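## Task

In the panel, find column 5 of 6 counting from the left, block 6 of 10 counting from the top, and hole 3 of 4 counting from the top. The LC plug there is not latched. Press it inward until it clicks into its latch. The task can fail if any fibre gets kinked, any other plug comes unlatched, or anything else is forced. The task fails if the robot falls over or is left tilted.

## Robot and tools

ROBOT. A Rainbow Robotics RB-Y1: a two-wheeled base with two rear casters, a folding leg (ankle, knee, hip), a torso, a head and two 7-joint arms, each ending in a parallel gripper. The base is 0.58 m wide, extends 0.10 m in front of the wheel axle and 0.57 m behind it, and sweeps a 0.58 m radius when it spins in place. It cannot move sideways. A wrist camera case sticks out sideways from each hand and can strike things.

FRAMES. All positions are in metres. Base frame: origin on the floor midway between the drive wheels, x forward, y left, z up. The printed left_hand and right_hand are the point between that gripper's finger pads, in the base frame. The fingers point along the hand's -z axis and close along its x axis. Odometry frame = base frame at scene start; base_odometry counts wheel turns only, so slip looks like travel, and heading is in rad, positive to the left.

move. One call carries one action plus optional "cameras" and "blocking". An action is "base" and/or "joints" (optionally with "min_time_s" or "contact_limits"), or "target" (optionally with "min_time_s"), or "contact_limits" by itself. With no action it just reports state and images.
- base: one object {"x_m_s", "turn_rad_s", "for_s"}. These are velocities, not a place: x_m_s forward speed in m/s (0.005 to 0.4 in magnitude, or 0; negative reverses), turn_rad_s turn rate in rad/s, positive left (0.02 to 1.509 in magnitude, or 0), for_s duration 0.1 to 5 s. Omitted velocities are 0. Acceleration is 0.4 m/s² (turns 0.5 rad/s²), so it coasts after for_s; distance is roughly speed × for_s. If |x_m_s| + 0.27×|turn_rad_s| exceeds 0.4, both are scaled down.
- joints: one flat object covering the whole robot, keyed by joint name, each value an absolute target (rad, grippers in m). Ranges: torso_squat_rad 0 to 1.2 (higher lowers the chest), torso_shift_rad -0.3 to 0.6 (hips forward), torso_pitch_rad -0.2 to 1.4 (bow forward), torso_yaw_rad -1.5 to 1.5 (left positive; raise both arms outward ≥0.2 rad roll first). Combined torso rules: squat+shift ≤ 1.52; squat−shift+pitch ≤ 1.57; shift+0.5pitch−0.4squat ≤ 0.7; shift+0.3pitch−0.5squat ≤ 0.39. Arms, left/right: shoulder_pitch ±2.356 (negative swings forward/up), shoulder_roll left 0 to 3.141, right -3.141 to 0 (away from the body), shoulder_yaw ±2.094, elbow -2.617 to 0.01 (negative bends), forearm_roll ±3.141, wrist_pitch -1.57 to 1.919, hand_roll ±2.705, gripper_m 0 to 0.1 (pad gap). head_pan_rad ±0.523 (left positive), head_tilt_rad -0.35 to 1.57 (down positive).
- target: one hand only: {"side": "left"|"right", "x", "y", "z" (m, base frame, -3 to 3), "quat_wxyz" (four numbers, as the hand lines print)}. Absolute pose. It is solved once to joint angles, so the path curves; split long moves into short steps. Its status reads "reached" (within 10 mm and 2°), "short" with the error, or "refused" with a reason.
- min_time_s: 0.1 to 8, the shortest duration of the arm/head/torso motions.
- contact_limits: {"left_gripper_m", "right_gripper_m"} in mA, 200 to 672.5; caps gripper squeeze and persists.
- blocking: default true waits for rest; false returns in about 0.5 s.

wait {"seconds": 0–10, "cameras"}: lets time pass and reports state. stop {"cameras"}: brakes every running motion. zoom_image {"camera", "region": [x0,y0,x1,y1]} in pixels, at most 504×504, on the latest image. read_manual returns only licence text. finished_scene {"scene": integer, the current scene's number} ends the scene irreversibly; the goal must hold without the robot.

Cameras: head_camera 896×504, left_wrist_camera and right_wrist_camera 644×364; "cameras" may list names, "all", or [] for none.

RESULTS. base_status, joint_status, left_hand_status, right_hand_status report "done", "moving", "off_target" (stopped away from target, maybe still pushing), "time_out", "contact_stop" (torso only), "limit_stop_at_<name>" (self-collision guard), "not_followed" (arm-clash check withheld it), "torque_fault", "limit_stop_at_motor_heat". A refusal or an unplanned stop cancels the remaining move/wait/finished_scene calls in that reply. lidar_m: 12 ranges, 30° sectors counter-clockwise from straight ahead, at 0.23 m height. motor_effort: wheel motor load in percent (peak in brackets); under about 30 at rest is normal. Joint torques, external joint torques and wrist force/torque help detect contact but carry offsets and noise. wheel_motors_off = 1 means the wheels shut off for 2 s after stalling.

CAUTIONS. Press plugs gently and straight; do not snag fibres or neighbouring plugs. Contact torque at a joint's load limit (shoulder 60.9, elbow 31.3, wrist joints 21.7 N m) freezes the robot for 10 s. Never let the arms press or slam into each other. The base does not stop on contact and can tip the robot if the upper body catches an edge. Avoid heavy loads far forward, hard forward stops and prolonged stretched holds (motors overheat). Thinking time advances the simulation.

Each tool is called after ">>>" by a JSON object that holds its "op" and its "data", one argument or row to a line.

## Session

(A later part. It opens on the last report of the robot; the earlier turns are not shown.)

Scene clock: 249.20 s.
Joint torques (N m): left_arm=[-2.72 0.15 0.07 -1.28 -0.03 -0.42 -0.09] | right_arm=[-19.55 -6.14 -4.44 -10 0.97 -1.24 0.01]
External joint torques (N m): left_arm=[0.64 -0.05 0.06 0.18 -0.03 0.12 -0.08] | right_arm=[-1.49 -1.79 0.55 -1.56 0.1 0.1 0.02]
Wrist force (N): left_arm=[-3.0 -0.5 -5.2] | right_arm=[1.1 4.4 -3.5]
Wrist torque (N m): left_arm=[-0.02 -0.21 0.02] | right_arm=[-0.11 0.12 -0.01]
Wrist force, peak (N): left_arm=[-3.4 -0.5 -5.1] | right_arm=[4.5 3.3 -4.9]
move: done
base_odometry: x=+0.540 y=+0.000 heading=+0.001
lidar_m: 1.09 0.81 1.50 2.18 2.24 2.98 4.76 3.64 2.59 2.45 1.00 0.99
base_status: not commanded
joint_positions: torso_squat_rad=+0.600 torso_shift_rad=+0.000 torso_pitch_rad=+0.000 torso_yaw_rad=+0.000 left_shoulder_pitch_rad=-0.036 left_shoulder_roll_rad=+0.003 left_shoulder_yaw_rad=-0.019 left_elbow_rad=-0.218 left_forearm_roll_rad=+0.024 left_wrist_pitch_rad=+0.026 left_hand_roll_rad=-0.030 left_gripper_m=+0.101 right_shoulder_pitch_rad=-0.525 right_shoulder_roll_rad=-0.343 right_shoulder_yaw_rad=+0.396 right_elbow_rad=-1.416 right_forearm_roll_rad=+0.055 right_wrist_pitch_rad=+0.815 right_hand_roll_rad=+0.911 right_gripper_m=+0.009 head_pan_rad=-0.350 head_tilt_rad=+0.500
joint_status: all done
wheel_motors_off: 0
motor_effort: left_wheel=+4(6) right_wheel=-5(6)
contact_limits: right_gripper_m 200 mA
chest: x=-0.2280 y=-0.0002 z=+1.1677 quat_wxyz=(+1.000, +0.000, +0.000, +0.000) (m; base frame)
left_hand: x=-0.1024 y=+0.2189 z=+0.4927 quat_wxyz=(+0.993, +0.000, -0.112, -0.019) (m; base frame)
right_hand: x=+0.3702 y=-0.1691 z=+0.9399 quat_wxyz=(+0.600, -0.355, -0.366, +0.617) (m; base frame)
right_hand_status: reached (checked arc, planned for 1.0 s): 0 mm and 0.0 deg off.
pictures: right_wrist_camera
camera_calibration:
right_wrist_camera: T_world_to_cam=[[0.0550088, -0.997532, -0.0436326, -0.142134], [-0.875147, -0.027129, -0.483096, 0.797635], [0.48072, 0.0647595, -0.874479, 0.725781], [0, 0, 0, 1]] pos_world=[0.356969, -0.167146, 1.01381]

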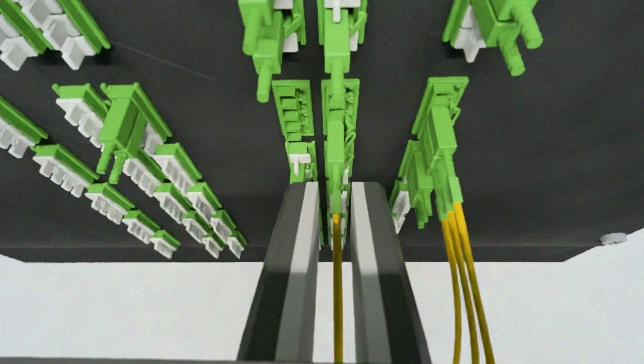

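>>> {"op": "zoom_image", "data": {
  "camera": "right_wrist_camera",
  "region": [320, 100, 370, 150]
}}

>>> {"op": "move", "data": {
  "target": {"side":"right","x":0.30,"y":-0.18,"z":0.985,"quat_wxyz":[0.5996,-0.3557,-0.3658,0.6167]},
  "cameras": ["right_wrist_camera"]
}}

>>> {"op": "zoom_image", "data": {
  "camera": "right_wrist_camera",
  "region": [292, 40, 362, 110]
}}

>>> {"op": "move", "data": {
  "target": {"side":"right","x":0.24,"y":-0.272,"z":0.99,"quat_wxyz":[0.5,-0.5,-0.5,0.5]},
  "cameras": []
}}

>>> {"op": "move", "data": {
  "target": {"side":"right","x":0.295,"y":-0.272,"z":0.97,"quat_wxyz":[0.5,-0.5,-0.5,0.5]},
  "cameras": ["right_wrist_camera"]
}}

>>> {"op": "zoom_image", "data": {
  "camera": "right_wrist_camera",
  "region": [140, 125, 220, 205]
}}

>>> {"op": "zoom_image", "data": {
  "camera": "right_wrist_camera",
  "region": [200, 125, 260, 185]
}}

Scaled by 10.080 from the camera's 644x364 image, which has a finer 1265x715 frame.

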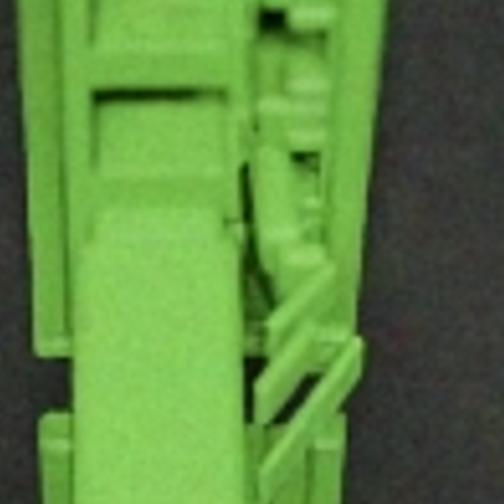

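Scene clock: 264.00 s.
Joint torques (N m): left_arm=[-2.38 0.15 0.15 -1.47 0.02 -0.48 -0.17] | right_arm=[-16.99 -5.77 -5.94 -9.45 0.94 -1.68 -0.03]
External joint torques (N m): left_arm=[0.98 -0.05 0.14 -0.01 0.01 0.07 -0.15] | right_arm=[-2.33 -1.56 -0.49 -1.43 -0.05 -0.31 -0.03]
Wrist force (N): left_arm=[-3.3 -0.1 -4.7] | right_arm=[1.3 4.4 -3.9]
Wrist torque (N m): left_arm=[-0.08 -0.22 -0.02] | right_arm=[-0.11 0.14 0.00]
Wrist force, peak (N): left_arm=[-3.3 -0.3 -5.6] | right_arm=[1.3 5.1 -4.5]
move: done
base_odometry: x=+0.540 y=+0.000 heading=+0.001
lidar_m: 1.09 0.80 1.51 2.16 2.23 2.99 4.76 3.63 2.58 2.46 0.99 1.02
base_status: not commanded
joint_positions: torso_squat_rad=+0.600 torso_shift_rad=+0.000 torso_pitch_rad=+0.000 torso_yaw_rad=+0.000 left_shoulder_pitch_rad=-0.036 left_shoulder_roll_rad=+0.003 left_shoulder_yaw_rad=-0.019 left_elbow_rad=-0.218 left_forearm_roll_rad=+0.024 left_wrist_pitch_rad=+0.026 left_hand_roll_rad=-0.030 left_gripper_m=+0.101 right_shoulder_pitch_rad=-0.340 right_shoulder_roll_rad=-0.434 right_shoulder_yaw_rad=+0.376 right_elbow_rad=-1.892 right_forearm_roll_rad=+0.023 right_wrist_pitch_rad=+1.084 right_hand_roll_rad=+0.938 right_gripper_m=+0.009 head_pan_rad=-0.350 head_tilt_rad=+0.500
joint_status: all done
wheel_motors_off: 0
motor_effort: left_wheel=+5(6) right_wheel=-5(7)
contact_limits: right_gripper_m 200 mA
chest: x=-0.2280 y=-0.0002 z=+1.1677 quat_wxyz=(+1.000, +0.000, +0.000, +0.000) (m; base frame)
left_hand: x=-0.1024 y=+0.2189 z=+0.4927 quat_wxyz=(+0.993, +0.000, -0.112, -0.019) (m; base frame)
right_hand: x=+0.3005 y=-0.1797 z=+0.9845 quat_wxyz=(+0.600, -0.355, -0.366, +0.617) (m; base frame)
right_hand_status: reached (checked arc, planned for 0.8 s): 1 mm and 0.0 deg off.
pictures: right_wrist_camera
camera_calibration:
right_wrist_camera: T_world_to_cam=[[0.0551696, -0.997537, -0.0433246, -0.147407], [-0.875242, -0.0274325, -0.482907, 0.757752], [0.480529, 0.0645613, -0.874599, 0.79908], [0, 0, 0, 1]] pos_world=[0.287368, -0.177846, 1.05841]

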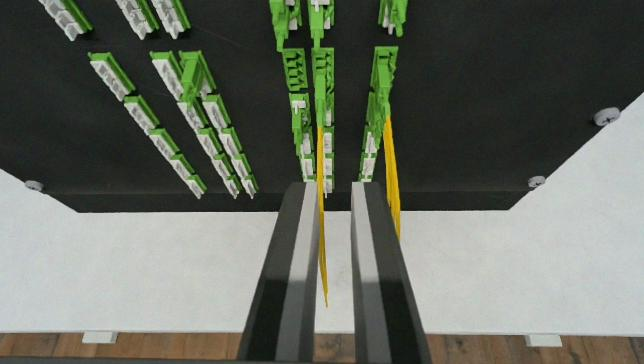

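Scaled by 7.200 from the camera's 644x364 image, which has a finer 1265x715 frame.

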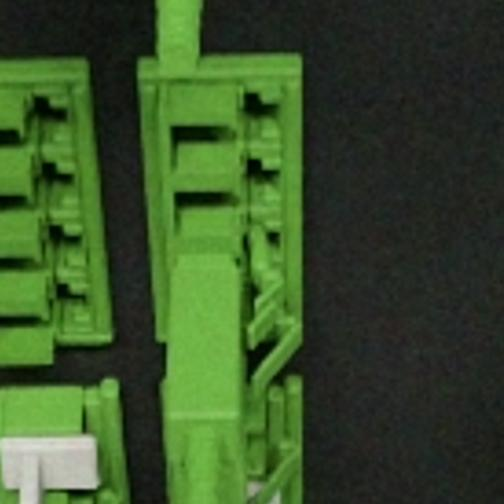

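Scene clock: 265.23 s.
Joint torques (N m): left_arm=[-2.65 0.2 0.24 -1.5 0.04 -0.47 -0.07] | right_arm=[-10.19 -3.32 -3.76 -11.21 0.11 -1 -0.1]
External joint torques (N m): left_arm=[0.71 0 0.23 -0.04 0.03 0.08 -0.05] | right_arm=[-2.43 0.98 -0.19 -1.73 -0.29 0.16 -0.1]
Wrist force (N): left_arm=[-2.8 -0.3 -4.5] | right_arm=[1.2 5.2 -1.1]
Wrist torque (N m): left_arm=[-0.06 -0.20 0.01] | right_arm=[-0.17 0.14 0.00]
Wrist force, peak (N): left_arm=[-3.2 -0.5 -5.2] | right_arm=[1.3 4.9 -4.2]
move: done
base_odometry: x=+0.540 y=+0.000 heading=+0.001
lidar_m: 1.09 0.81 1.51 2.18 2.25 3.00 4.76 3.64 2.59 2.46 0.99 1.03
base_status: not commanded
joint_positions: torso_squat_rad=+0.600 torso_shift_rad=+0.000 torso_pitch_rad=+0.000 torso_yaw_rad=+0.000 left_shoulder_pitch_rad=-0.036 left_shoulder_roll_rad=+0.003 left_shoulder_yaw_rad=-0.019 left_elbow_rad=-0.218 left_forearm_roll_rad=+0.024 left_wrist_pitch_rad=+0.026 left_hand_roll_rad=-0.030 left_gripper_m=+0.101 right_shoulder_pitch_rad=+0.176 right_shoulder_roll_rad=-0.338 right_shoulder_yaw_rad=+0.131 right_elbow_rad=-1.933 right_forearm_roll_rad=+0.595 right_wrist_pitch_rad=+0.225 right_hand_roll_rad=+0.674 right_gripper_m=+0.009 head_pan_rad=-0.350 head_tilt_rad=+0.500
joint_status: all done
wheel_motors_off: 0
motor_effort: left_wheel=+5(6) right_wheel=-5(7)
contact_limits: right_gripper_m 200 mA
chest: x=-0.2280 y=-0.0002 z=+1.1677 quat_wxyz=(+1.000, +0.000, +0.000, +0.000) (m; base frame)
left_hand: x=-0.1024 y=+0.2189 z=+0.4927 quat_wxyz=(+0.993, +0.000, -0.112, -0.019) (m; base frame)
right_hand: x=+0.2397 y=-0.2720 z=+0.9895 quat_wxyz=(+0.501, -0.499, -0.499, +0.501) (m; base frame)
right_hand_status: reached (checked arc, planned for 0.9 s): 1 mm and 0.2 deg off.
pictures: none
No camera images: "cameras" was empty.

Scene clock: 266.20 s.
Joint torques (N m): left_arm=[-2.82 0.16 0.1 -1.16 0 -0.44 -0.21] | right_arm=[-13.02 -3.61 -3.66 -10.44 0.32 -1.17 -0.27]
External joint torques (N m): left_arm=[0.54 -0.03 0.1 0.3 -0.01 0.11 -0.2] | right_arm=[-2.04 0.7 -0.68 -0.83 0.07 -0.02 -0.26]
Wrist force (N): left_arm=[-2.9 -0.2 -4.5] | right_arm=[1.0 5.0 -1.0]
Wrist torque (N m): left_arm=[-0.05 -0.20 -0.01] | right_arm=[-0.13 0.11 -0.01]
Wrist force, peak (N): left_arm=[-2.7 -0.2 -5.8] | right_arm=[0.9 6.0 -1.2]
move: done
base_odometry: x=+0.540 y=+0.000 heading=+0.001
lidar_m: 1.08 0.80 1.52 2.17 2.23 3.00 4.76 3.64 2.58 2.45 1.00 1.04
base_status: not commanded
joint_positions: torso_squat_rad=+0.600 torso_shift_rad=+0.000 torso_pitch_rad=+0.000 torso_yaw_rad=+0.000 left_shoulder_pitch_rad=-0.036 left_shoulder_roll_rad=+0.003 left_shoulder_yaw_rad=-0.019 left_elbow_rad=-0.218 left_forearm_roll_rad=+0.024 left_wrist_pitch_rad=+0.026 left_hand_roll_rad=-0.030 left_gripper_m=+0.101 right_shoulder_pitch_rad=-0.016 right_shoulder_roll_rad=-0.262 right_shoulder_yaw_rad=+0.074 right_elbow_rad=-1.652 right_forearm_roll_rad=+0.651 right_wrist_pitch_rad=+0.123 right_hand_roll_rad=+0.661 right_gripper_m=+0.009 head_pan_rad=-0.350 head_tilt_rad=+0.500
joint_status: all done
wheel_motors_off: 0
motor_effort: left_wheel=+4(5) right_wheel=-6(8)
contact_limits: right_gripper_m 200 mA
chest: x=-0.2280 y=-0.0002 z=+1.1677 quat_wxyz=(+1.000, +0.000, +0.000, +0.000) (m; base frame)
left_hand: x=-0.1024 y=+0.2189 z=+0.4927 quat_wxyz=(+0.993, +0.000, -0.112, -0.019) (m; base frame)
right_hand: x=+0.2949 y=-0.2719 z=+0.9698 quat_wxyz=(+0.500, -0.500, -0.500, +0.500) (m; base frame)
right_hand_status: reached (checked arc, planned for 0.6 s): 0 mm and 0.1 deg off.
pictures: right_wrist_camera
camera_calibration:
right_wrist_camera: T_world_to_cam=[[0.0446612, -0.998693, -0.0248417, -0.254769], [-0.537556, -0.00306486, -0.843222, 0.999701], [0.842044, 0.0510131, -0.536991, 0.357257], [0, 0, 0, 1]] pos_world=[0.247948, -0.269597, 1.02849]

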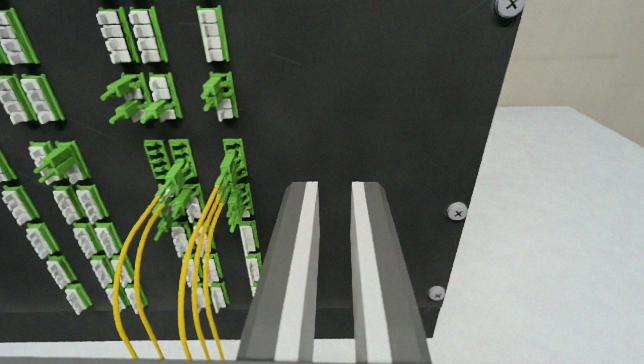

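Scaled by 6.300 from the camera's 644x364 image, which has a finer 1265x715 frame.

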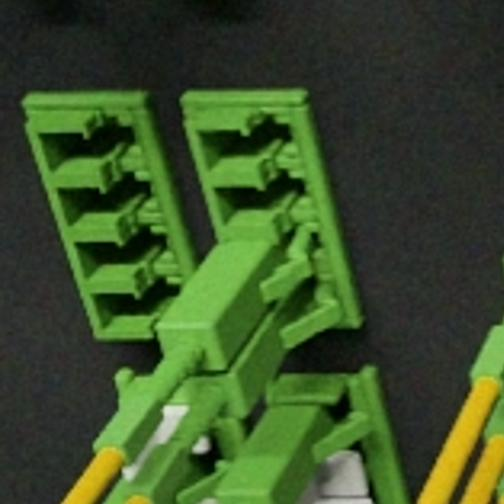

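Scaled by 8.400 from the camera's 644x364 image, which has a finer 1265x715 frame.

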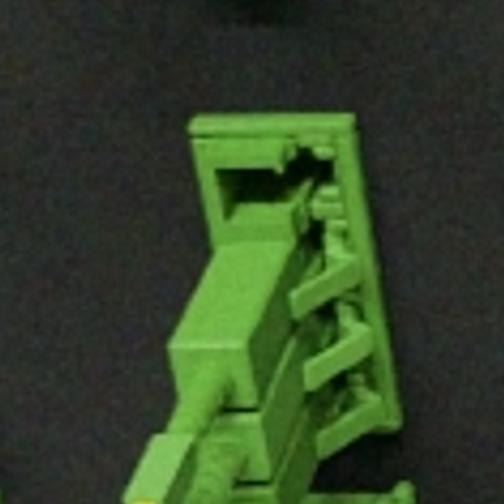

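>>> {"op": "zoom_image", "data": {
  "camera": "right_wrist_camera",
  "region": [160, 155, 200, 195]
}}

>>> {"op": "zoom_image", "data": {
  "camera": "right_wrist_camera",
  "region": [210, 145, 250, 185]
}}

Scaled by 12.600 from the camera's 644x364 image, which has a finer 1265x715 frame.

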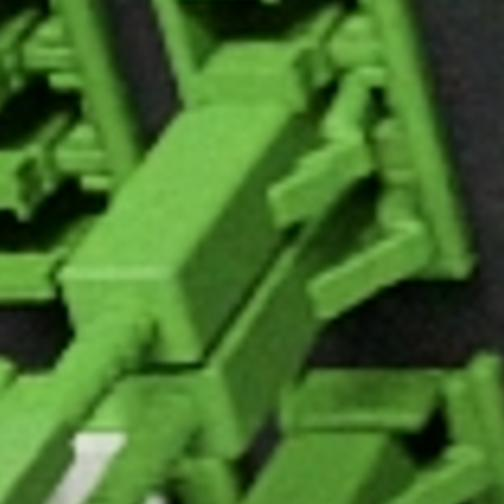

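Scaled by 12.600 from the camera's 644x364 image, which has a finer 1265x715 frame.

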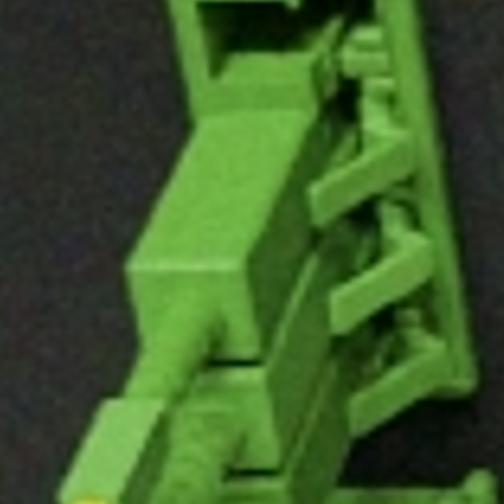

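>>> {"op": "move", "data": {
  "target": {"side":"right","x":0.24,"y":-0.25,"z":1.02,"quat_wxyz":[0.5,-0.5,-0.5,0.5]},
  "cameras": []
}}

>>> {"op": "move", "data": {
  "target": {"side":"right","x":0.30,"y":-0.174,"z":0.985,"quat_wxyz":[0.5996,-0.3557,-0.3658,0.6167]},
  "cameras": []
}}

>>> {"op": "move", "data": {
  "target": {"side":"right","x":0.363,"y":-0.1695,"z":0.9425,"quat_wxyz":[0.5996,-0.3557,-0.3658,0.6167]},
  "cameras": []
}}

>>> {"op": "move", "data": {
  "joints": {"right_gripper_m":0.005},
  "cameras": []
}}

>>> {"op": "move", "data": {
  "target": {"side":"right","x":0.380,"y":-0.1685,"z":0.933,"quat_wxyz":[0.5996,-0.3557,-0.3658,0.6167]},
  "min_time_s": 1,
  "cameras": ["right_wrist_camera"]
}}

>>> {"op": "zoom_image", "data": {
  "camera": "right_wrist_camera",
  "region": [302, 110, 382, 190]
}}

Scene clock: 288.07 s.
Joint torques (N m): left_arm=[-2.88 0.29 0.24 -1.4 0.04 -0.42 -0.26] | right_arm=[-9.67 -5.27 -3.24 -10.71 0.55 -1.43 0.05]
External joint torques (N m): left_arm=[0.49 0.1 0.23 0.06 0.03 0.13 -0.25] | right_arm=[-1.62 -1.38 0.44 -1.35 -0.04 -0.21 0.05]
Wrist force (N): left_arm=[-3.0 -0.9 -5.0] | right_arm=[1.4 5.0 -1.1]
Wrist torque (N m): left_arm=[0.00 -0.17 0.01] | right_arm=[-0.14 0.17 -0.01]
Wrist force, peak (N): left_arm=[-3.0 -0.2 -5.6] | right_arm=[1.2 5.8 -1.7]
move: done
base_odometry: x=+0.540 y=+0.000 heading=+0.001
lidar_m: 1.08 0.79 1.51 2.17 2.25 2.97 4.76 3.65 2.58 2.46 1.01 1.03
base_status: not commanded
joint_positions: torso_squat_rad=+0.600 torso_shift_rad=+0.000 torso_pitch_rad=+0.000 torso_yaw_rad=+0.000 left_shoulder_pitch_rad=-0.036 left_shoulder_roll_rad=+0.003 left_shoulder_yaw_rad=-0.019 left_elbow_rad=-0.218 left_forearm_roll_rad=+0.024 left_wrist_pitch_rad=+0.026 left_hand_roll_rad=-0.030 left_gripper_m=+0.101 right_shoulder_pitch_rad=+0.147 right_shoulder_roll_rad=-0.363 right_shoulder_yaw_rad=+0.195 right_elbow_rad=-2.045 right_forearm_roll_rad=+0.558 right_wrist_pitch_rad=+0.376 right_hand_roll_rad=+0.712 right_gripper_m=+0.009 head_pan_rad=-0.350 head_tilt_rad=+0.500
joint_status: all done
wheel_motors_off: 0
motor_effort: left_wheel=+4(5) right_wheel=-5(7)
contact_limits: right_gripper_m 200 mA
chest: x=-0.2280 y=-0.0002 z=+1.1677 quat_wxyz=(+1.000, +0.000, +0.000, +0.000) (m; base frame)
left_hand: x=-0.1024 y=+0.2189 z=+0.4927 quat_wxyz=(+0.993, +0.000, -0.112, -0.019) (m; base frame)
right_hand: x=+0.2399 y=-0.2498 z=+1.0197 quat_wxyz=(+0.500, -0.500, -0.500, +0.500) (m; base frame)
right_hand_status: reached (checked arc, planned for 0.7 s): 0 mm and 0.1 deg off.
pictures: none
No camera images: "cameras" was empty.

Scene clock: 289.23 s.
Joint torques (N m): left_arm=[-2.71 0.04 0.03 -1.34 0 -0.43 -0.08] | right_arm=[-16.99 -5.31 -4.93 -8.72 1.23 -1.82 -0.28]
External joint torques (N m): left_arm=[0.65 -0.16 0.03 0.12 -0.01 0.12 -0.07] | right_arm=[-2.44 -1.68 0.02 -0.52 0.27 -0.42 -0.28]
Wrist force (N): left_arm=[-3.0 -0.4 -4.7] | right_arm=[1.0 4.4 -3.9]
Wrist torque (N m): left_arm=[-0.07 -0.18 -0.01] | right_arm=[-0.10 0.09 -0.01]
Wrist force, peak (N): left_arm=[-3.0 0.0 -5.7] | right_arm=[2.6 5.6 -4.5]
move: done
base_odometry: x=+0.540 y=+0.000 heading=+0.001
lidar_m: 1.08 0.80 1.51 2.17 2.25 2.99 4.75 3.67 2.59 2.46 0.99 1.02
base_status: not commanded
joint_positions: torso_squat_rad=+0.600 torso_shift_rad=+0.000 torso_pitch_rad=+0.000 torso_yaw_rad=+0.000 left_shoulder_pitch_rad=-0.036 left_shoulder_roll_rad=+0.003 left_shoulder_yaw_rad=-0.019 left_elbow_rad=-0.218 left_forearm_roll_rad=+0.024 left_wrist_pitch_rad=+0.026 left_hand_roll_rad=-0.030 left_gripper_m=+0.101 right_shoulder_pitch_rad=-0.330 right_shoulder_roll_rad=-0.388 right_shoulder_yaw_rad=+0.357 right_elbow_rad=-1.895 right_forearm_roll_rad=+0.046 right_wrist_pitch_rad=+1.092 right_hand_roll_rad=+0.974 right_gripper_m=+0.009 head_pan_rad=-0.350 head_tilt_rad=+0.500
joint_status: all done
wheel_motors_off: 0
motor_effort: left_wheel=+5(6) right_wheel=-6(7)
contact_limits: right_gripper_m 200 mA
chest: x=-0.2280 y=-0.0002 z=+1.1677 quat_wxyz=(+1.000, +0.000, +0.000, +0.000) (m; base frame)
left_hand: x=-0.1024 y=+0.2189 z=+0.4927 quat_wxyz=(+0.993, +0.000, -0.112, -0.019) (m; base frame)
right_hand: x=+0.2995 y=-0.1737 z=+0.9852 quat_wxyz=(+0.599, -0.356, -0.367, +0.616) (m; base frame)
right_hand_status: reached (checked arc, planned for 0.8 s): 1 mm and 0.1 deg off.
pictures: none
No camera images: "cameras" was empty.

Scene clock: 290.60 s.
Joint torques (N m): left_arm=[-2.77 -0.17 0.1 -1.27 0.05 -0.44 -0.12] | right_arm=[-20.91 -3.61 -4.56 -9.47 0.94 -1.19 -0.28]
External joint torques (N m): left_arm=[0.6 -0.37 0.09 0.19 0.04 0.11 -0.1] | right_arm=[-3.35 0.42 0.16 -0.87 0.09 0.19 -0.27]
Wrist force (N): left_arm=[-2.6 -0.8 -4.7] | right_arm=[1.3 4.5 -3.8]
Wrist torque (N m): left_arm=[0.02 -0.15 -0.02] | right_arm=[-0.12 0.15 -0.01]
Wrist force, peak (N): left_arm=[-3.6 -0.5 -5.4] | right_arm=[2.1 5.7 -4.4]
move: done
base_odometry: x=+0.540 y=+0.000 heading=+0.001
lidar_m: 1.10 0.77 1.52 2.18 2.26 2.97 4.77 3.64 2.58 2.46 1.00 1.02
base_status: not commanded
joint_positions: torso_squat_rad=+0.600 torso_shift_rad=+0.000 torso_pitch_rad=+0.000 torso_yaw_rad=+0.000 left_shoulder_pitch_rad=-0.036 left_shoulder_roll_rad=+0.003 left_shoulder_yaw_rad=-0.019 left_elbow_rad=-0.218 left_forearm_roll_rad=+0.024 left_wrist_pitch_rad=+0.026 left_hand_roll_rad=-0.030 left_gripper_m=+0.101 right_shoulder_pitch_rad=-0.488 right_shoulder_roll_rad=-0.326 right_shoulder_yaw_rad=+0.365 right_elbow_rad=-1.472 right_forearm_roll_rad=+0.061 right_wrist_pitch_rad=+0.841 right_hand_roll_rad=+0.951 right_gripper_m=+0.009 head_pan_rad=-0.350 head_tilt_rad=+0.500
joint_status: all done
wheel_motors_off: 0
motor_effort: left_wheel=+4(6) right_wheel=-6(7)
contact_limits: right_gripper_m 200 mA
chest: x=-0.2280 y=-0.0002 z=+1.1677 quat_wxyz=(+1.000, +0.000, +0.000, +0.000) (m; base frame)
left_hand: x=-0.1024 y=+0.2189 z=+0.4927 quat_wxyz=(+0.993, +0.000, -0.112, -0.019) (m; base frame)
right_hand: x=+0.3621 y=-0.1697 z=+0.9426 quat_wxyz=(+0.600, -0.356, -0.366, +0.617) (m; base frame)
right_hand_status: reached (checked arc, planned for 0.8 s): 1 mm and 0.0 deg off.
pictures: none
No camera images: "cameras" was empty.

Scene clock: 291.07 s.
Joint torques (N m): left_arm=[-2.62 0.03 0.18 -1.28 -0.06 -0.4 -0.28] | right_arm=[-20.47 -3.31 -4.67 -9.38 0.95 -1.26 -0.28]
External joint torques (N m): left_arm=[0.74 -0.16 0.17 0.18 -0.06 0.15 -0.27] | right_arm=[-2.91 0.72 0.05 -0.78 0.1 0.11 -0.28]
Wrist force (N): left_arm=[-3.4 -0.2 -4.3] | right_arm=[1.1 4.5 -4.0]
Wrist torque (N m): left_arm=[-0.03 -0.27 0.00] | right_arm=[-0.12 0.12 -0.01]
Wrist force, peak (N): left_arm=[-2.7 -0.6 -5.3] | right_arm=[1.2 4.5 -4.0]
move: done
base_odometry: x=+0.540 y=+0.000 heading=+0.001
lidar_m: 1.09 0.80 1.52 2.18 2.24 2.98 4.77 3.65 2.59 2.46 0.99 1.02
base_status: not commanded
joint_positions: torso_squat_rad=+0.600 torso_shift_rad=+0.000 torso_pitch_rad=+0.000 torso_yaw_rad=+0.000 left_shoulder_pitch_rad=-0.036 left_shoulder_roll_rad=+0.003 left_shoulder_yaw_rad=-0.019 left_elbow_rad=-0.218 left_forearm_roll_rad=+0.024 left_wrist_pitch_rad=+0.026 left_hand_roll_rad=-0.030 left_gripper_m=+0.101 right_shoulder_pitch_rad=-0.488 right_shoulder_roll_rad=-0.326 right_shoulder_yaw_rad=+0.365 right_elbow_rad=-1.472 right_forearm_roll_rad=+0.061 right_wrist_pitch_rad=+0.841 right_hand_roll_rad=+0.951 right_gripper_m=+0.005 head_pan_rad=-0.350 head_tilt_rad=+0.500
joint_status: all done
wheel_motors_off: 0
motor_effort: left_wheel=+5(5) right_wheel=-6(6)
contact_limits: right_gripper_m 200 mA
chest: x=-0.2280 y=-0.0002 z=+1.1677 quat_wxyz=(+1.000, +0.000, +0.000, +0.000) (m; base frame)
left_hand: x=-0.1024 y=+0.2189 z=+0.4927 quat_wxyz=(+0.993, +0.000, -0.112, -0.019) (m; base frame)
right_hand: x=+0.3621 y=-0.1697 z=+0.9426 quat_wxyz=(+0.600, -0.356, -0.366, +0.617) (m; base frame)
pictures: none
No camera images: "cameras" was empty.

Scene clock: 292.40 s.
Joint torques (N m): left_arm=[-2.65 0.22 0.03 -1.33 -0.01 -0.34 -0.16] | right_arm=[-22.94 -3.44 -5.3 -9.1 1.1 -1.58 -0.21]
External joint torques (N m): left_arm=[0.71 0.03 0.03 0.13 -0.02 0.2 -0.15] | right_arm=[-4.47 0.8 -0.78 -0.48 0.29 -0.21 -0.21]
Wrist force (N): left_arm=[-2.8 -0.7 -4.4] | right_arm=[1.1 4.4 -3.9]
Wrist torque (N m): left_arm=[0.00 -0.19 0.02] | right_arm=[-0.10 0.12 0.00]
Wrist force, peak (N): left_arm=[-3.1 -0.2 -5.4] | right_arm=[6.1 5.0 -1.8]
move: done
base_odometry: x=+0.540 y=+0.000 heading=+0.001
lidar_m: 1.09 0.79 1.50 2.18 2.23 2.99 4.76 3.63 2.58 2.46 1.00 1.02
base_status: not commanded
joint_positions: torso_squat_rad=+0.600 torso_shift_rad=+0.000 torso_pitch_rad=+0.000 torso_yaw_rad=+0.000 left_shoulder_pitch_rad=-0.036 left_shoulder_roll_rad=+0.003 left_shoulder_yaw_rad=-0.019 left_elbow_rad=-0.218 left_forearm_roll_rad=+0.024 left_wrist_pitch_rad=+0.026 left_hand_roll_rad=-0.030 left_gripper_m=+0.101 right_shoulder_pitch_rad=-0.546 right_shoulder_roll_rad=-0.306 right_shoulder_yaw_rad=+0.364 right_elbow_rad=-1.337 right_forearm_roll_rad=+0.064 right_wrist_pitch_rad=+0.768 right_hand_roll_rad=+0.944 right_gripper_m=+0.005 head_pan_rad=-0.350 head_tilt_rad=+0.500
joint_status: all done
wheel_motors_off: 0
motor_effort: left_wheel=+4(6) right_wheel=-6(6)
contact_limits: right_gripper_m 200 mA
chest: x=-0.2280 y=-0.0002 z=+1.1677 quat_wxyz=(+1.000, +0.000, +0.000, +0.000) (m; base frame)
left_hand: x=-0.1024 y=+0.2189 z=+0.4927 quat_wxyz=(+0.993, +0.000, -0.112, -0.019) (m; base frame)
right_hand: x=+0.3795 y=-0.1687 z=+0.9327 quat_wxyz=(+0.600, -0.356, -0.365, +0.617) (m; base frame)
right_hand_status: reached (checked arc, planned for 1.0 s): 1 mm and 0.0 deg off.
pictures: right_wrist_camera
camera_calibration:
right_wrist_camera: T_world_to_cam=[[0.0548593, -0.997575, -0.0428242, -0.143335], [-0.875489, -0.0274343, -0.482458, 0.801823], [0.480114, 0.0639595, -0.874871, 0.715422], [0, 0, 0, 1]] pos_world=[0.366367, -0.166748, 1.00661]

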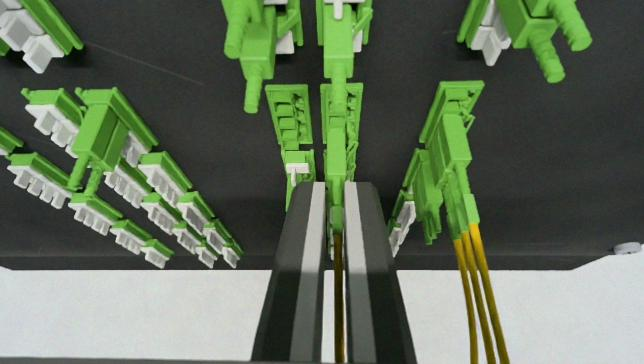

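Scaled by 6.300 from the camera's 644x364 image, which has a finer 1265x715 frame.

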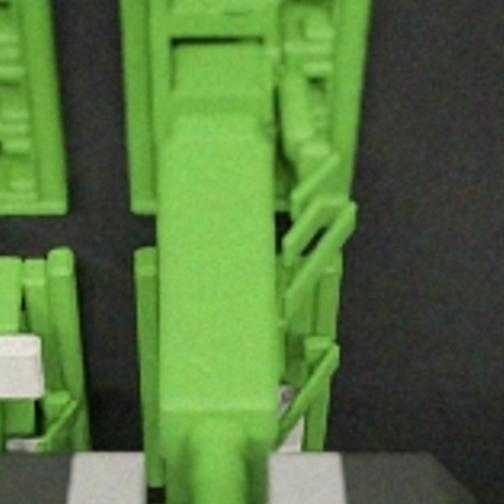

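>>> {"op": "move", "data": {
  "target": {"side":"right","x":0.3825,"y":-0.1691,"z":0.932,"quat_wxyz":[0.5996,-0.3557,-0.3658,0.6167]},
  "min_time_s": 1,
  "cameras": []
}}

>>> {"op": "move", "data": {
  "contact_limits": {"right_gripper_m":350},
  "joints": {"right_gripper_m":0.0},
  "cameras": ["right_wrist_camera"]
}}

>>> {"op": "zoom_image", "data": {
  "camera": "right_wrist_camera",
  "region": [302, 110, 382, 190]
}}

Scene clock: 298.33 s.
Joint torques (N m): left_arm=[-2.72 0.39 0.16 -1.31 0 -0.37 -0.12] | right_arm=[-23.95 -3.03 -5.63 -9.01 0.39 -1.79 -0.26]
External joint torques (N m): left_arm=[0.64 0.19 0.16 0.15 0 0.18 -0.11] | right_arm=[-5.35 1.28 -1.14 -0.39 -0.41 -0.42 -0.26]
Wrist force (N): left_arm=[-3.2 -0.2 -4.9] | right_arm=[1.3 4.2 -3.6]
Wrist torque (N m): left_arm=[-0.05 -0.23 0.02] | right_arm=[-0.08 0.14 0.01]
Wrist force, peak (N): left_arm=[-3.7 0.2 -5.2] | right_arm=[1.4 4.3 -3.9]
move: done
base_odometry: x=+0.540 y=+0.000 heading=+0.001
lidar_m: 1.10 0.79 1.50 2.18 2.23 2.99 4.75 3.64 2.61 2.45 1.00 1.02
base_status: not commanded
joint_positions: torso_squat_rad=+0.600 torso_shift_rad=+0.000 torso_pitch_rad=+0.000 torso_yaw_rad=+0.000 left_shoulder_pitch_rad=-0.036 left_shoulder_roll_rad=+0.003 left_shoulder_yaw_rad=-0.019 left_elbow_rad=-0.218 left_forearm_roll_rad=+0.024 left_wrist_pitch_rad=+0.026 left_hand_roll_rad=-0.030 left_gripper_m=+0.101 right_shoulder_pitch_rad=-0.555 right_shoulder_roll_rad=-0.305 right_shoulder_yaw_rad=+0.363 right_elbow_rad=-1.317 right_forearm_roll_rad=+0.062 right_wrist_pitch_rad=+0.757 right_hand_roll_rad=+0.944 right_gripper_m=+0.005 head_pan_rad=-0.350 head_tilt_rad=+0.500
joint_status: all done
wheel_motors_off: 0
motor_effort: left_wheel=+4(6) right_wheel=-6(6)
contact_limits: right_gripper_m 200 mA
chest: x=-0.2280 y=-0.0002 z=+1.1677 quat_wxyz=(+1.000, +0.000, +0.000, +0.000) (m; base frame)
left_hand: x=-0.1024 y=+0.2189 z=+0.4927 quat_wxyz=(+0.993, +0.000, -0.112, -0.019) (m; base frame)
right_hand: x=+0.3821 y=-0.1694 z=+0.9316 quat_wxyz=(+0.600, -0.356, -0.365, +0.617) (m; base frame)
right_hand_status: reached (checked arc, planned for 1.0 s): 1 mm and 0.1 deg off.
pictures: none
No camera images: "cameras" was empty.

Scene clock: 298.83 s.
Joint torques (N m): left_arm=[-2.78 0.16 0.14 -1.37 0.04 -0.36 -0.26] | right_arm=[-23.77 -2.74 -5.81 -9.25 0.7 -1.64 -0.25]
External joint torques (N m): left_arm=[0.58 -0.03 0.13 0.09 0.04 0.18 -0.25] | right_arm=[-5.17 1.57 -1.32 -0.64 -0.1 -0.28 -0.25]
Wrist force (N): left_arm=[-3.0 -0.5 -4.5] | right_arm=[1.5 4.4 -3.4]
Wrist torque (N m): left_arm=[-0.03 -0.22 -0.02] | right_arm=[-0.08 0.10 0.04]
Wrist force, peak (N): left_arm=[-3.3 -0.5 -5.1] | right_arm=[1.6 4.5 -3.9]
move: done
base_odometry: x=+0.540 y=+0.000 heading=+0.001
lidar_m: 1.10 0.80 1.51 2.18 2.24 2.98 4.76 3.63 2.60 2.46 1.00 1.03
base_status: not commanded
joint_positions: torso_squat_rad=+0.600 torso_shift_rad=+0.000 torso_pitch_rad=+0.000 torso_yaw_rad=+0.000 left_shoulder_pitch_rad=-0.036 left_shoulder_roll_rad=+0.003 left_shoulder_yaw_rad=-0.019 left_elbow_rad=-0.218 left_forearm_roll_rad=+0.024 left_wrist_pitch_rad=+0.026 left_hand_roll_rad=-0.030 left_gripper_m=+0.101 right_shoulder_pitch_rad=-0.555 right_shoulder_roll_rad=-0.305 right_shoulder_yaw_rad=+0.363 right_elbow_rad=-1.317 right_forearm_roll_rad=+0.062 right_wrist_pitch_rad=+0.757 right_hand_roll_rad=+0.944 right_gripper_m=+0.002 head_pan_rad=-0.350 head_tilt_rad=+0.500
joint_status: all done
wheel_motors_off: 0
motor_effort: left_wheel=+5(5) right_wheel=-6(6)
contact_limits: right_gripper_m 350 mA
chest: x=-0.2280 y=-0.0002 z=+1.1677 quat_wxyz=(+1.000, +0.000, +0.000, +0.000) (m; base frame)
left_hand: x=-0.1024 y=+0.2189 z=+0.4927 quat_wxyz=(+0.993, +0.000, -0.112, -0.019) (m; base frame)
right_hand: x=+0.3821 y=-0.1694 z=+0.9316 quat_wxyz=(+0.600, -0.356, -0.365, +0.617) (m; base frame)
pictures: right_wrist_camera
camera_calibration:
right_wrist_camera: T_world_to_cam=[[0.0546267, -0.997597, -0.0426052, -0.144363], [-0.875456, -0.0273309, -0.482524, 0.803621], [0.480201, 0.0636577, -0.874846, 0.713147], [0, 0, 0, 1]] pos_world=[0.368968, -0.16745, 1.00551]

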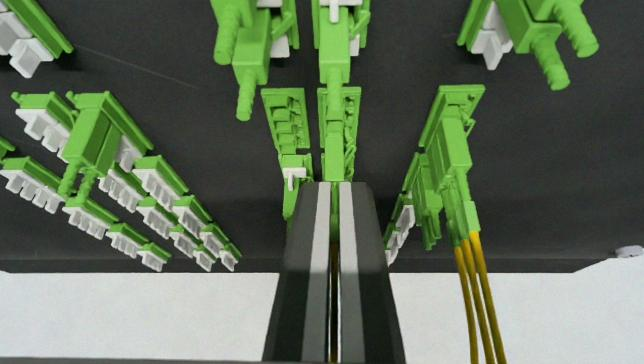

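Scaled by 6.300 from the camera's 644x364 image, which has a finer 1265x715 frame.

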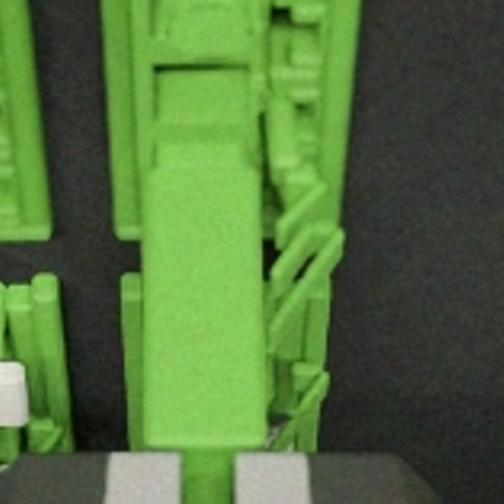

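>>> {"op": "move", "data": {
  "target": {"side":"right","x":0.3865,"y":-0.1689,"z":0.9322,"quat_wxyz":[0.5996,-0.3557,-0.3658,0.6167]},
  "min_time_s": 1.5,
  "cameras": ["right_wrist_camera"]
}}

>>> {"op": "zoom_image", "data": {
  "camera": "right_wrist_camera",
  "region": [302, 110, 382, 190]
}}

>>> {"op": "move", "data": {
  "target": {"side":"right","x":0.3885,"y":-0.1688,"z":0.9322,"quat_wxyz":[0.5996,-0.3557,-0.3658,0.6167]},
  "min_time_s": 1.5,
  "cameras": ["right_wrist_camera"]
}}

>>> {"op": "zoom_image", "data": {
  "camera": "right_wrist_camera",
  "region": [302, 110, 382, 190]
}}

Scene clock: 308.43 s.
Joint torques (N m): left_arm=[-2.65 0.1 0.22 -1.45 0.06 -0.4 -0.05] | right_arm=[-28.57 -4.09 -7.25 -8.73 1.28 -3.21 0.01]
External joint torques (N m): left_arm=[0.72 -0.1 0.21 0.01 0.05 0.15 -0.04] | right_arm=[-9.76 0.29 -2.79 -0.12 0.48 -1.85 0.02]
Wrist force (N): left_arm=[-2.5 -0.3 -4.8] | right_arm=[1.1 11.7 18.1]
Wrist torque (N m): left_arm=[-0.05 -0.13 0.03] | right_arm=[0.11 0.12 0.03]
Wrist force, peak (N): left_arm=[-2.9 -0.8 -5.6] | right_arm=[1.0 11.8 18.2]
move: done
base_odometry: x=+0.540 y=+0.000 heading=+0.001
lidar_m: 1.09 0.79 1.50 2.18 2.25 2.99 4.76 3.65 2.59 2.45 0.99 1.01
base_status: not commanded
joint_positions: torso_squat_rad=+0.600 torso_shift_rad=+0.000 torso_pitch_rad=+0.000 torso_yaw_rad=+0.000 left_shoulder_pitch_rad=-0.036 left_shoulder_roll_rad=+0.003 left_shoulder_yaw_rad=-0.019 left_elbow_rad=-0.218 left_forearm_roll_rad=+0.024 left_wrist_pitch_rad=+0.026 left_hand_roll_rad=-0.030 left_gripper_m=+0.101 right_shoulder_pitch_rad=-0.569 right_shoulder_roll_rad=-0.302 right_shoulder_yaw_rad=+0.363 right_elbow_rad=-1.292 right_forearm_roll_rad=+0.058 right_wrist_pitch_rad=+0.747 right_hand_roll_rad=+0.945 right_gripper_m=+0.002 head_pan_rad=-0.350 head_tilt_rad=+0.500
joint_status: all done
wheel_motors_off: 0
motor_effort: left_wheel=+4(6) right_wheel=-3(6)
contact_limits: right_gripper_m 350 mA
chest: x=-0.2282 y=-0.0002 z=+1.1676 quat_wxyz=(+1.000, +0.000, +0.000, +0.000) (m; base frame)
left_hand: x=-0.1024 y=+0.2188 z=+0.4927 quat_wxyz=(+0.993, +0.000, -0.113, -0.019) (m; base frame)
right_hand: x=+0.3854 y=-0.1692 z=+0.9312 quat_wxyz=(+0.600, -0.355, -0.365, +0.617) (m; base frame)
right_hand_status: reached (checked arc, planned for 1.5 s): 1 mm and 0.1 deg off.
pictures: right_wrist_camera
camera_calibration:
right_wrist_camera: T_world_to_cam=[[0.0544511, -0.997596, -0.042858, -0.144042], [-0.876047, -0.0271324, -0.481463, 0.805641], [0.479142, 0.0637618, -0.875418, 0.712226], [0, 0, 0, 1]] pos_world=[0.372364, -0.167249, 1.00521]

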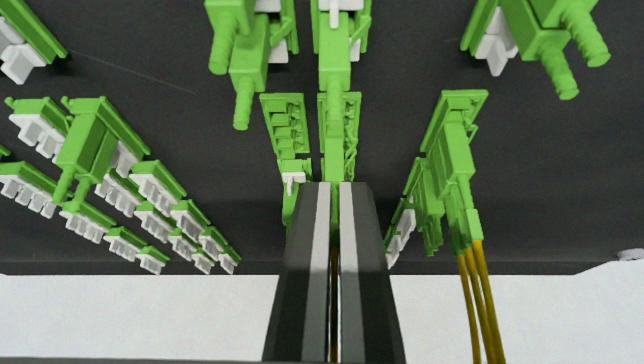

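Scaled by 6.300 from the camera's 644x364 image, which has a finer 1265x715 frame.

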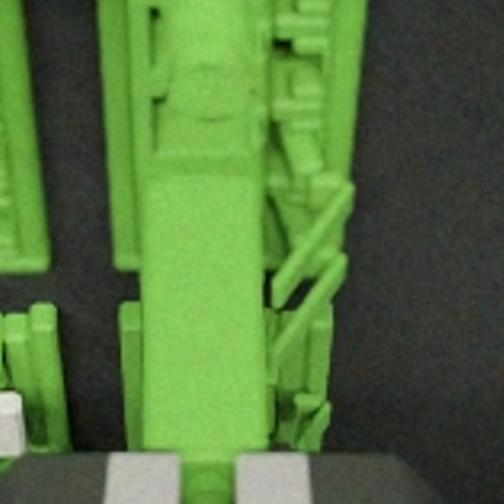

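Scene clock: 310.27 s.
Joint torques (N m): left_arm=[-2.78 0.02 -0.01 -1.43 0.05 -0.43 -0.21] | right_arm=[-31.11 -5.22 -8.3 -7.54 1.74 -4.12 0.03]
External joint torques (N m): left_arm=[0.61 -0.17 -0.01 0.04 0.05 0.12 -0.2] | right_arm=[-12.18 -0.8 -3.86 1.05 0.95 -2.76 0.03]
Wrist force (N): left_arm=[-2.8 -0.5 -4.8] | right_arm=[1.2 15.7 34.8]
Wrist torque (N m): left_arm=[-0.02 -0.19 -0.02] | right_arm=[0.06 0.14 0.03]
Wrist force, peak (N): left_arm=[-3.2 0.0 -5.5] | right_arm=[1.1 15.5 35.6]
move: done
base_odometry: x=+0.540 y=+0.000 heading=+0.001
lidar_m: 1.09 0.80 1.50 2.17 2.25 2.99 4.77 3.65 2.58 2.46 0.99 1.03
base_status: not commanded
joint_positions: torso_squat_rad=+0.600 torso_shift_rad=+0.000 torso_pitch_rad=-0.001 torso_yaw_rad=+0.000 left_shoulder_pitch_rad=-0.036 left_shoulder_roll_rad=+0.003 left_shoulder_yaw_rad=-0.019 left_elbow_rad=-0.218 left_forearm_roll_rad=+0.024 left_wrist_pitch_rad=+0.026 left_hand_roll_rad=-0.030 left_gripper_m=+0.101 right_shoulder_pitch_rad=-0.577 right_shoulder_roll_rad=-0.300 right_shoulder_yaw_rad=+0.363 right_elbow_rad=-1.276 right_forearm_roll_rad=+0.057 right_wrist_pitch_rad=+0.741 right_hand_roll_rad=+0.945 right_gripper_m=+0.002 head_pan_rad=-0.350 head_tilt_rad=+0.500
joint_status: all done
wheel_motors_off: 0
motor_effort: left_wheel=+6(7) right_wheel=+2(3)
contact_limits: right_gripper_m 350 mA
chest: x=-0.2285 y=-0.0002 z=+1.1676 quat_wxyz=(+1.000, +0.000, +0.000, +0.000) (m; base frame)
left_hand: x=-0.1024 y=+0.2188 z=+0.4927 quat_wxyz=(+0.993, +0.000, -0.113, -0.019) (m; base frame)
right_hand: x=+0.3873 y=-0.1690 z=+0.9309 quat_wxyz=(+0.600, -0.355, -0.365, +0.617) (m; base frame)
right_hand_status: reached (checked arc, planned for 1.5 s): 2 mm and 0.1 deg off.
pictures: right_wrist_camera
camera_calibration:
right_wrist_camera: T_world_to_cam=[[0.0545201, -0.997584, -0.0430638, -0.143779], [-0.876325, -0.0271311, -0.480956, 0.806711], [0.478626, 0.0639597, -0.875686, 0.711449], [0, 0, 0, 1]] pos_world=[0.374262, -0.167048, 1.00481]

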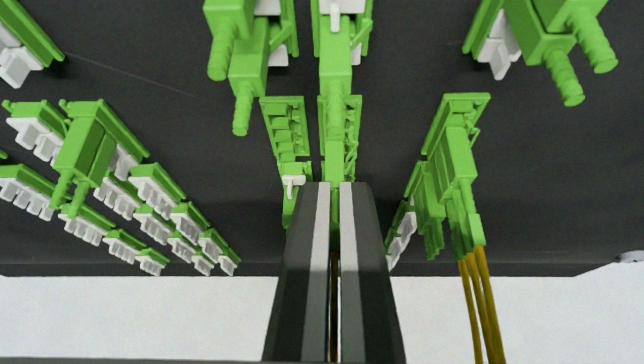

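Scaled by 6.300 from the camera's 644x364 image, which has a finer 1265x715 frame.

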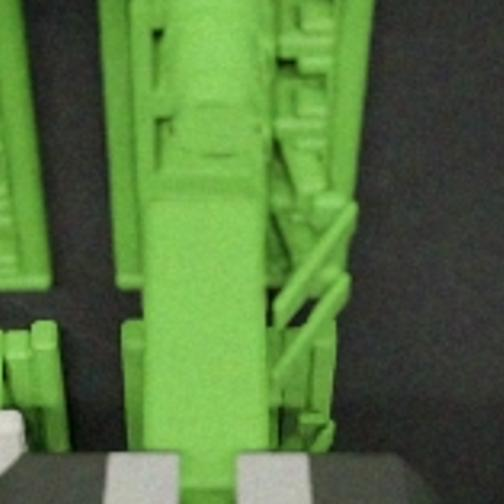

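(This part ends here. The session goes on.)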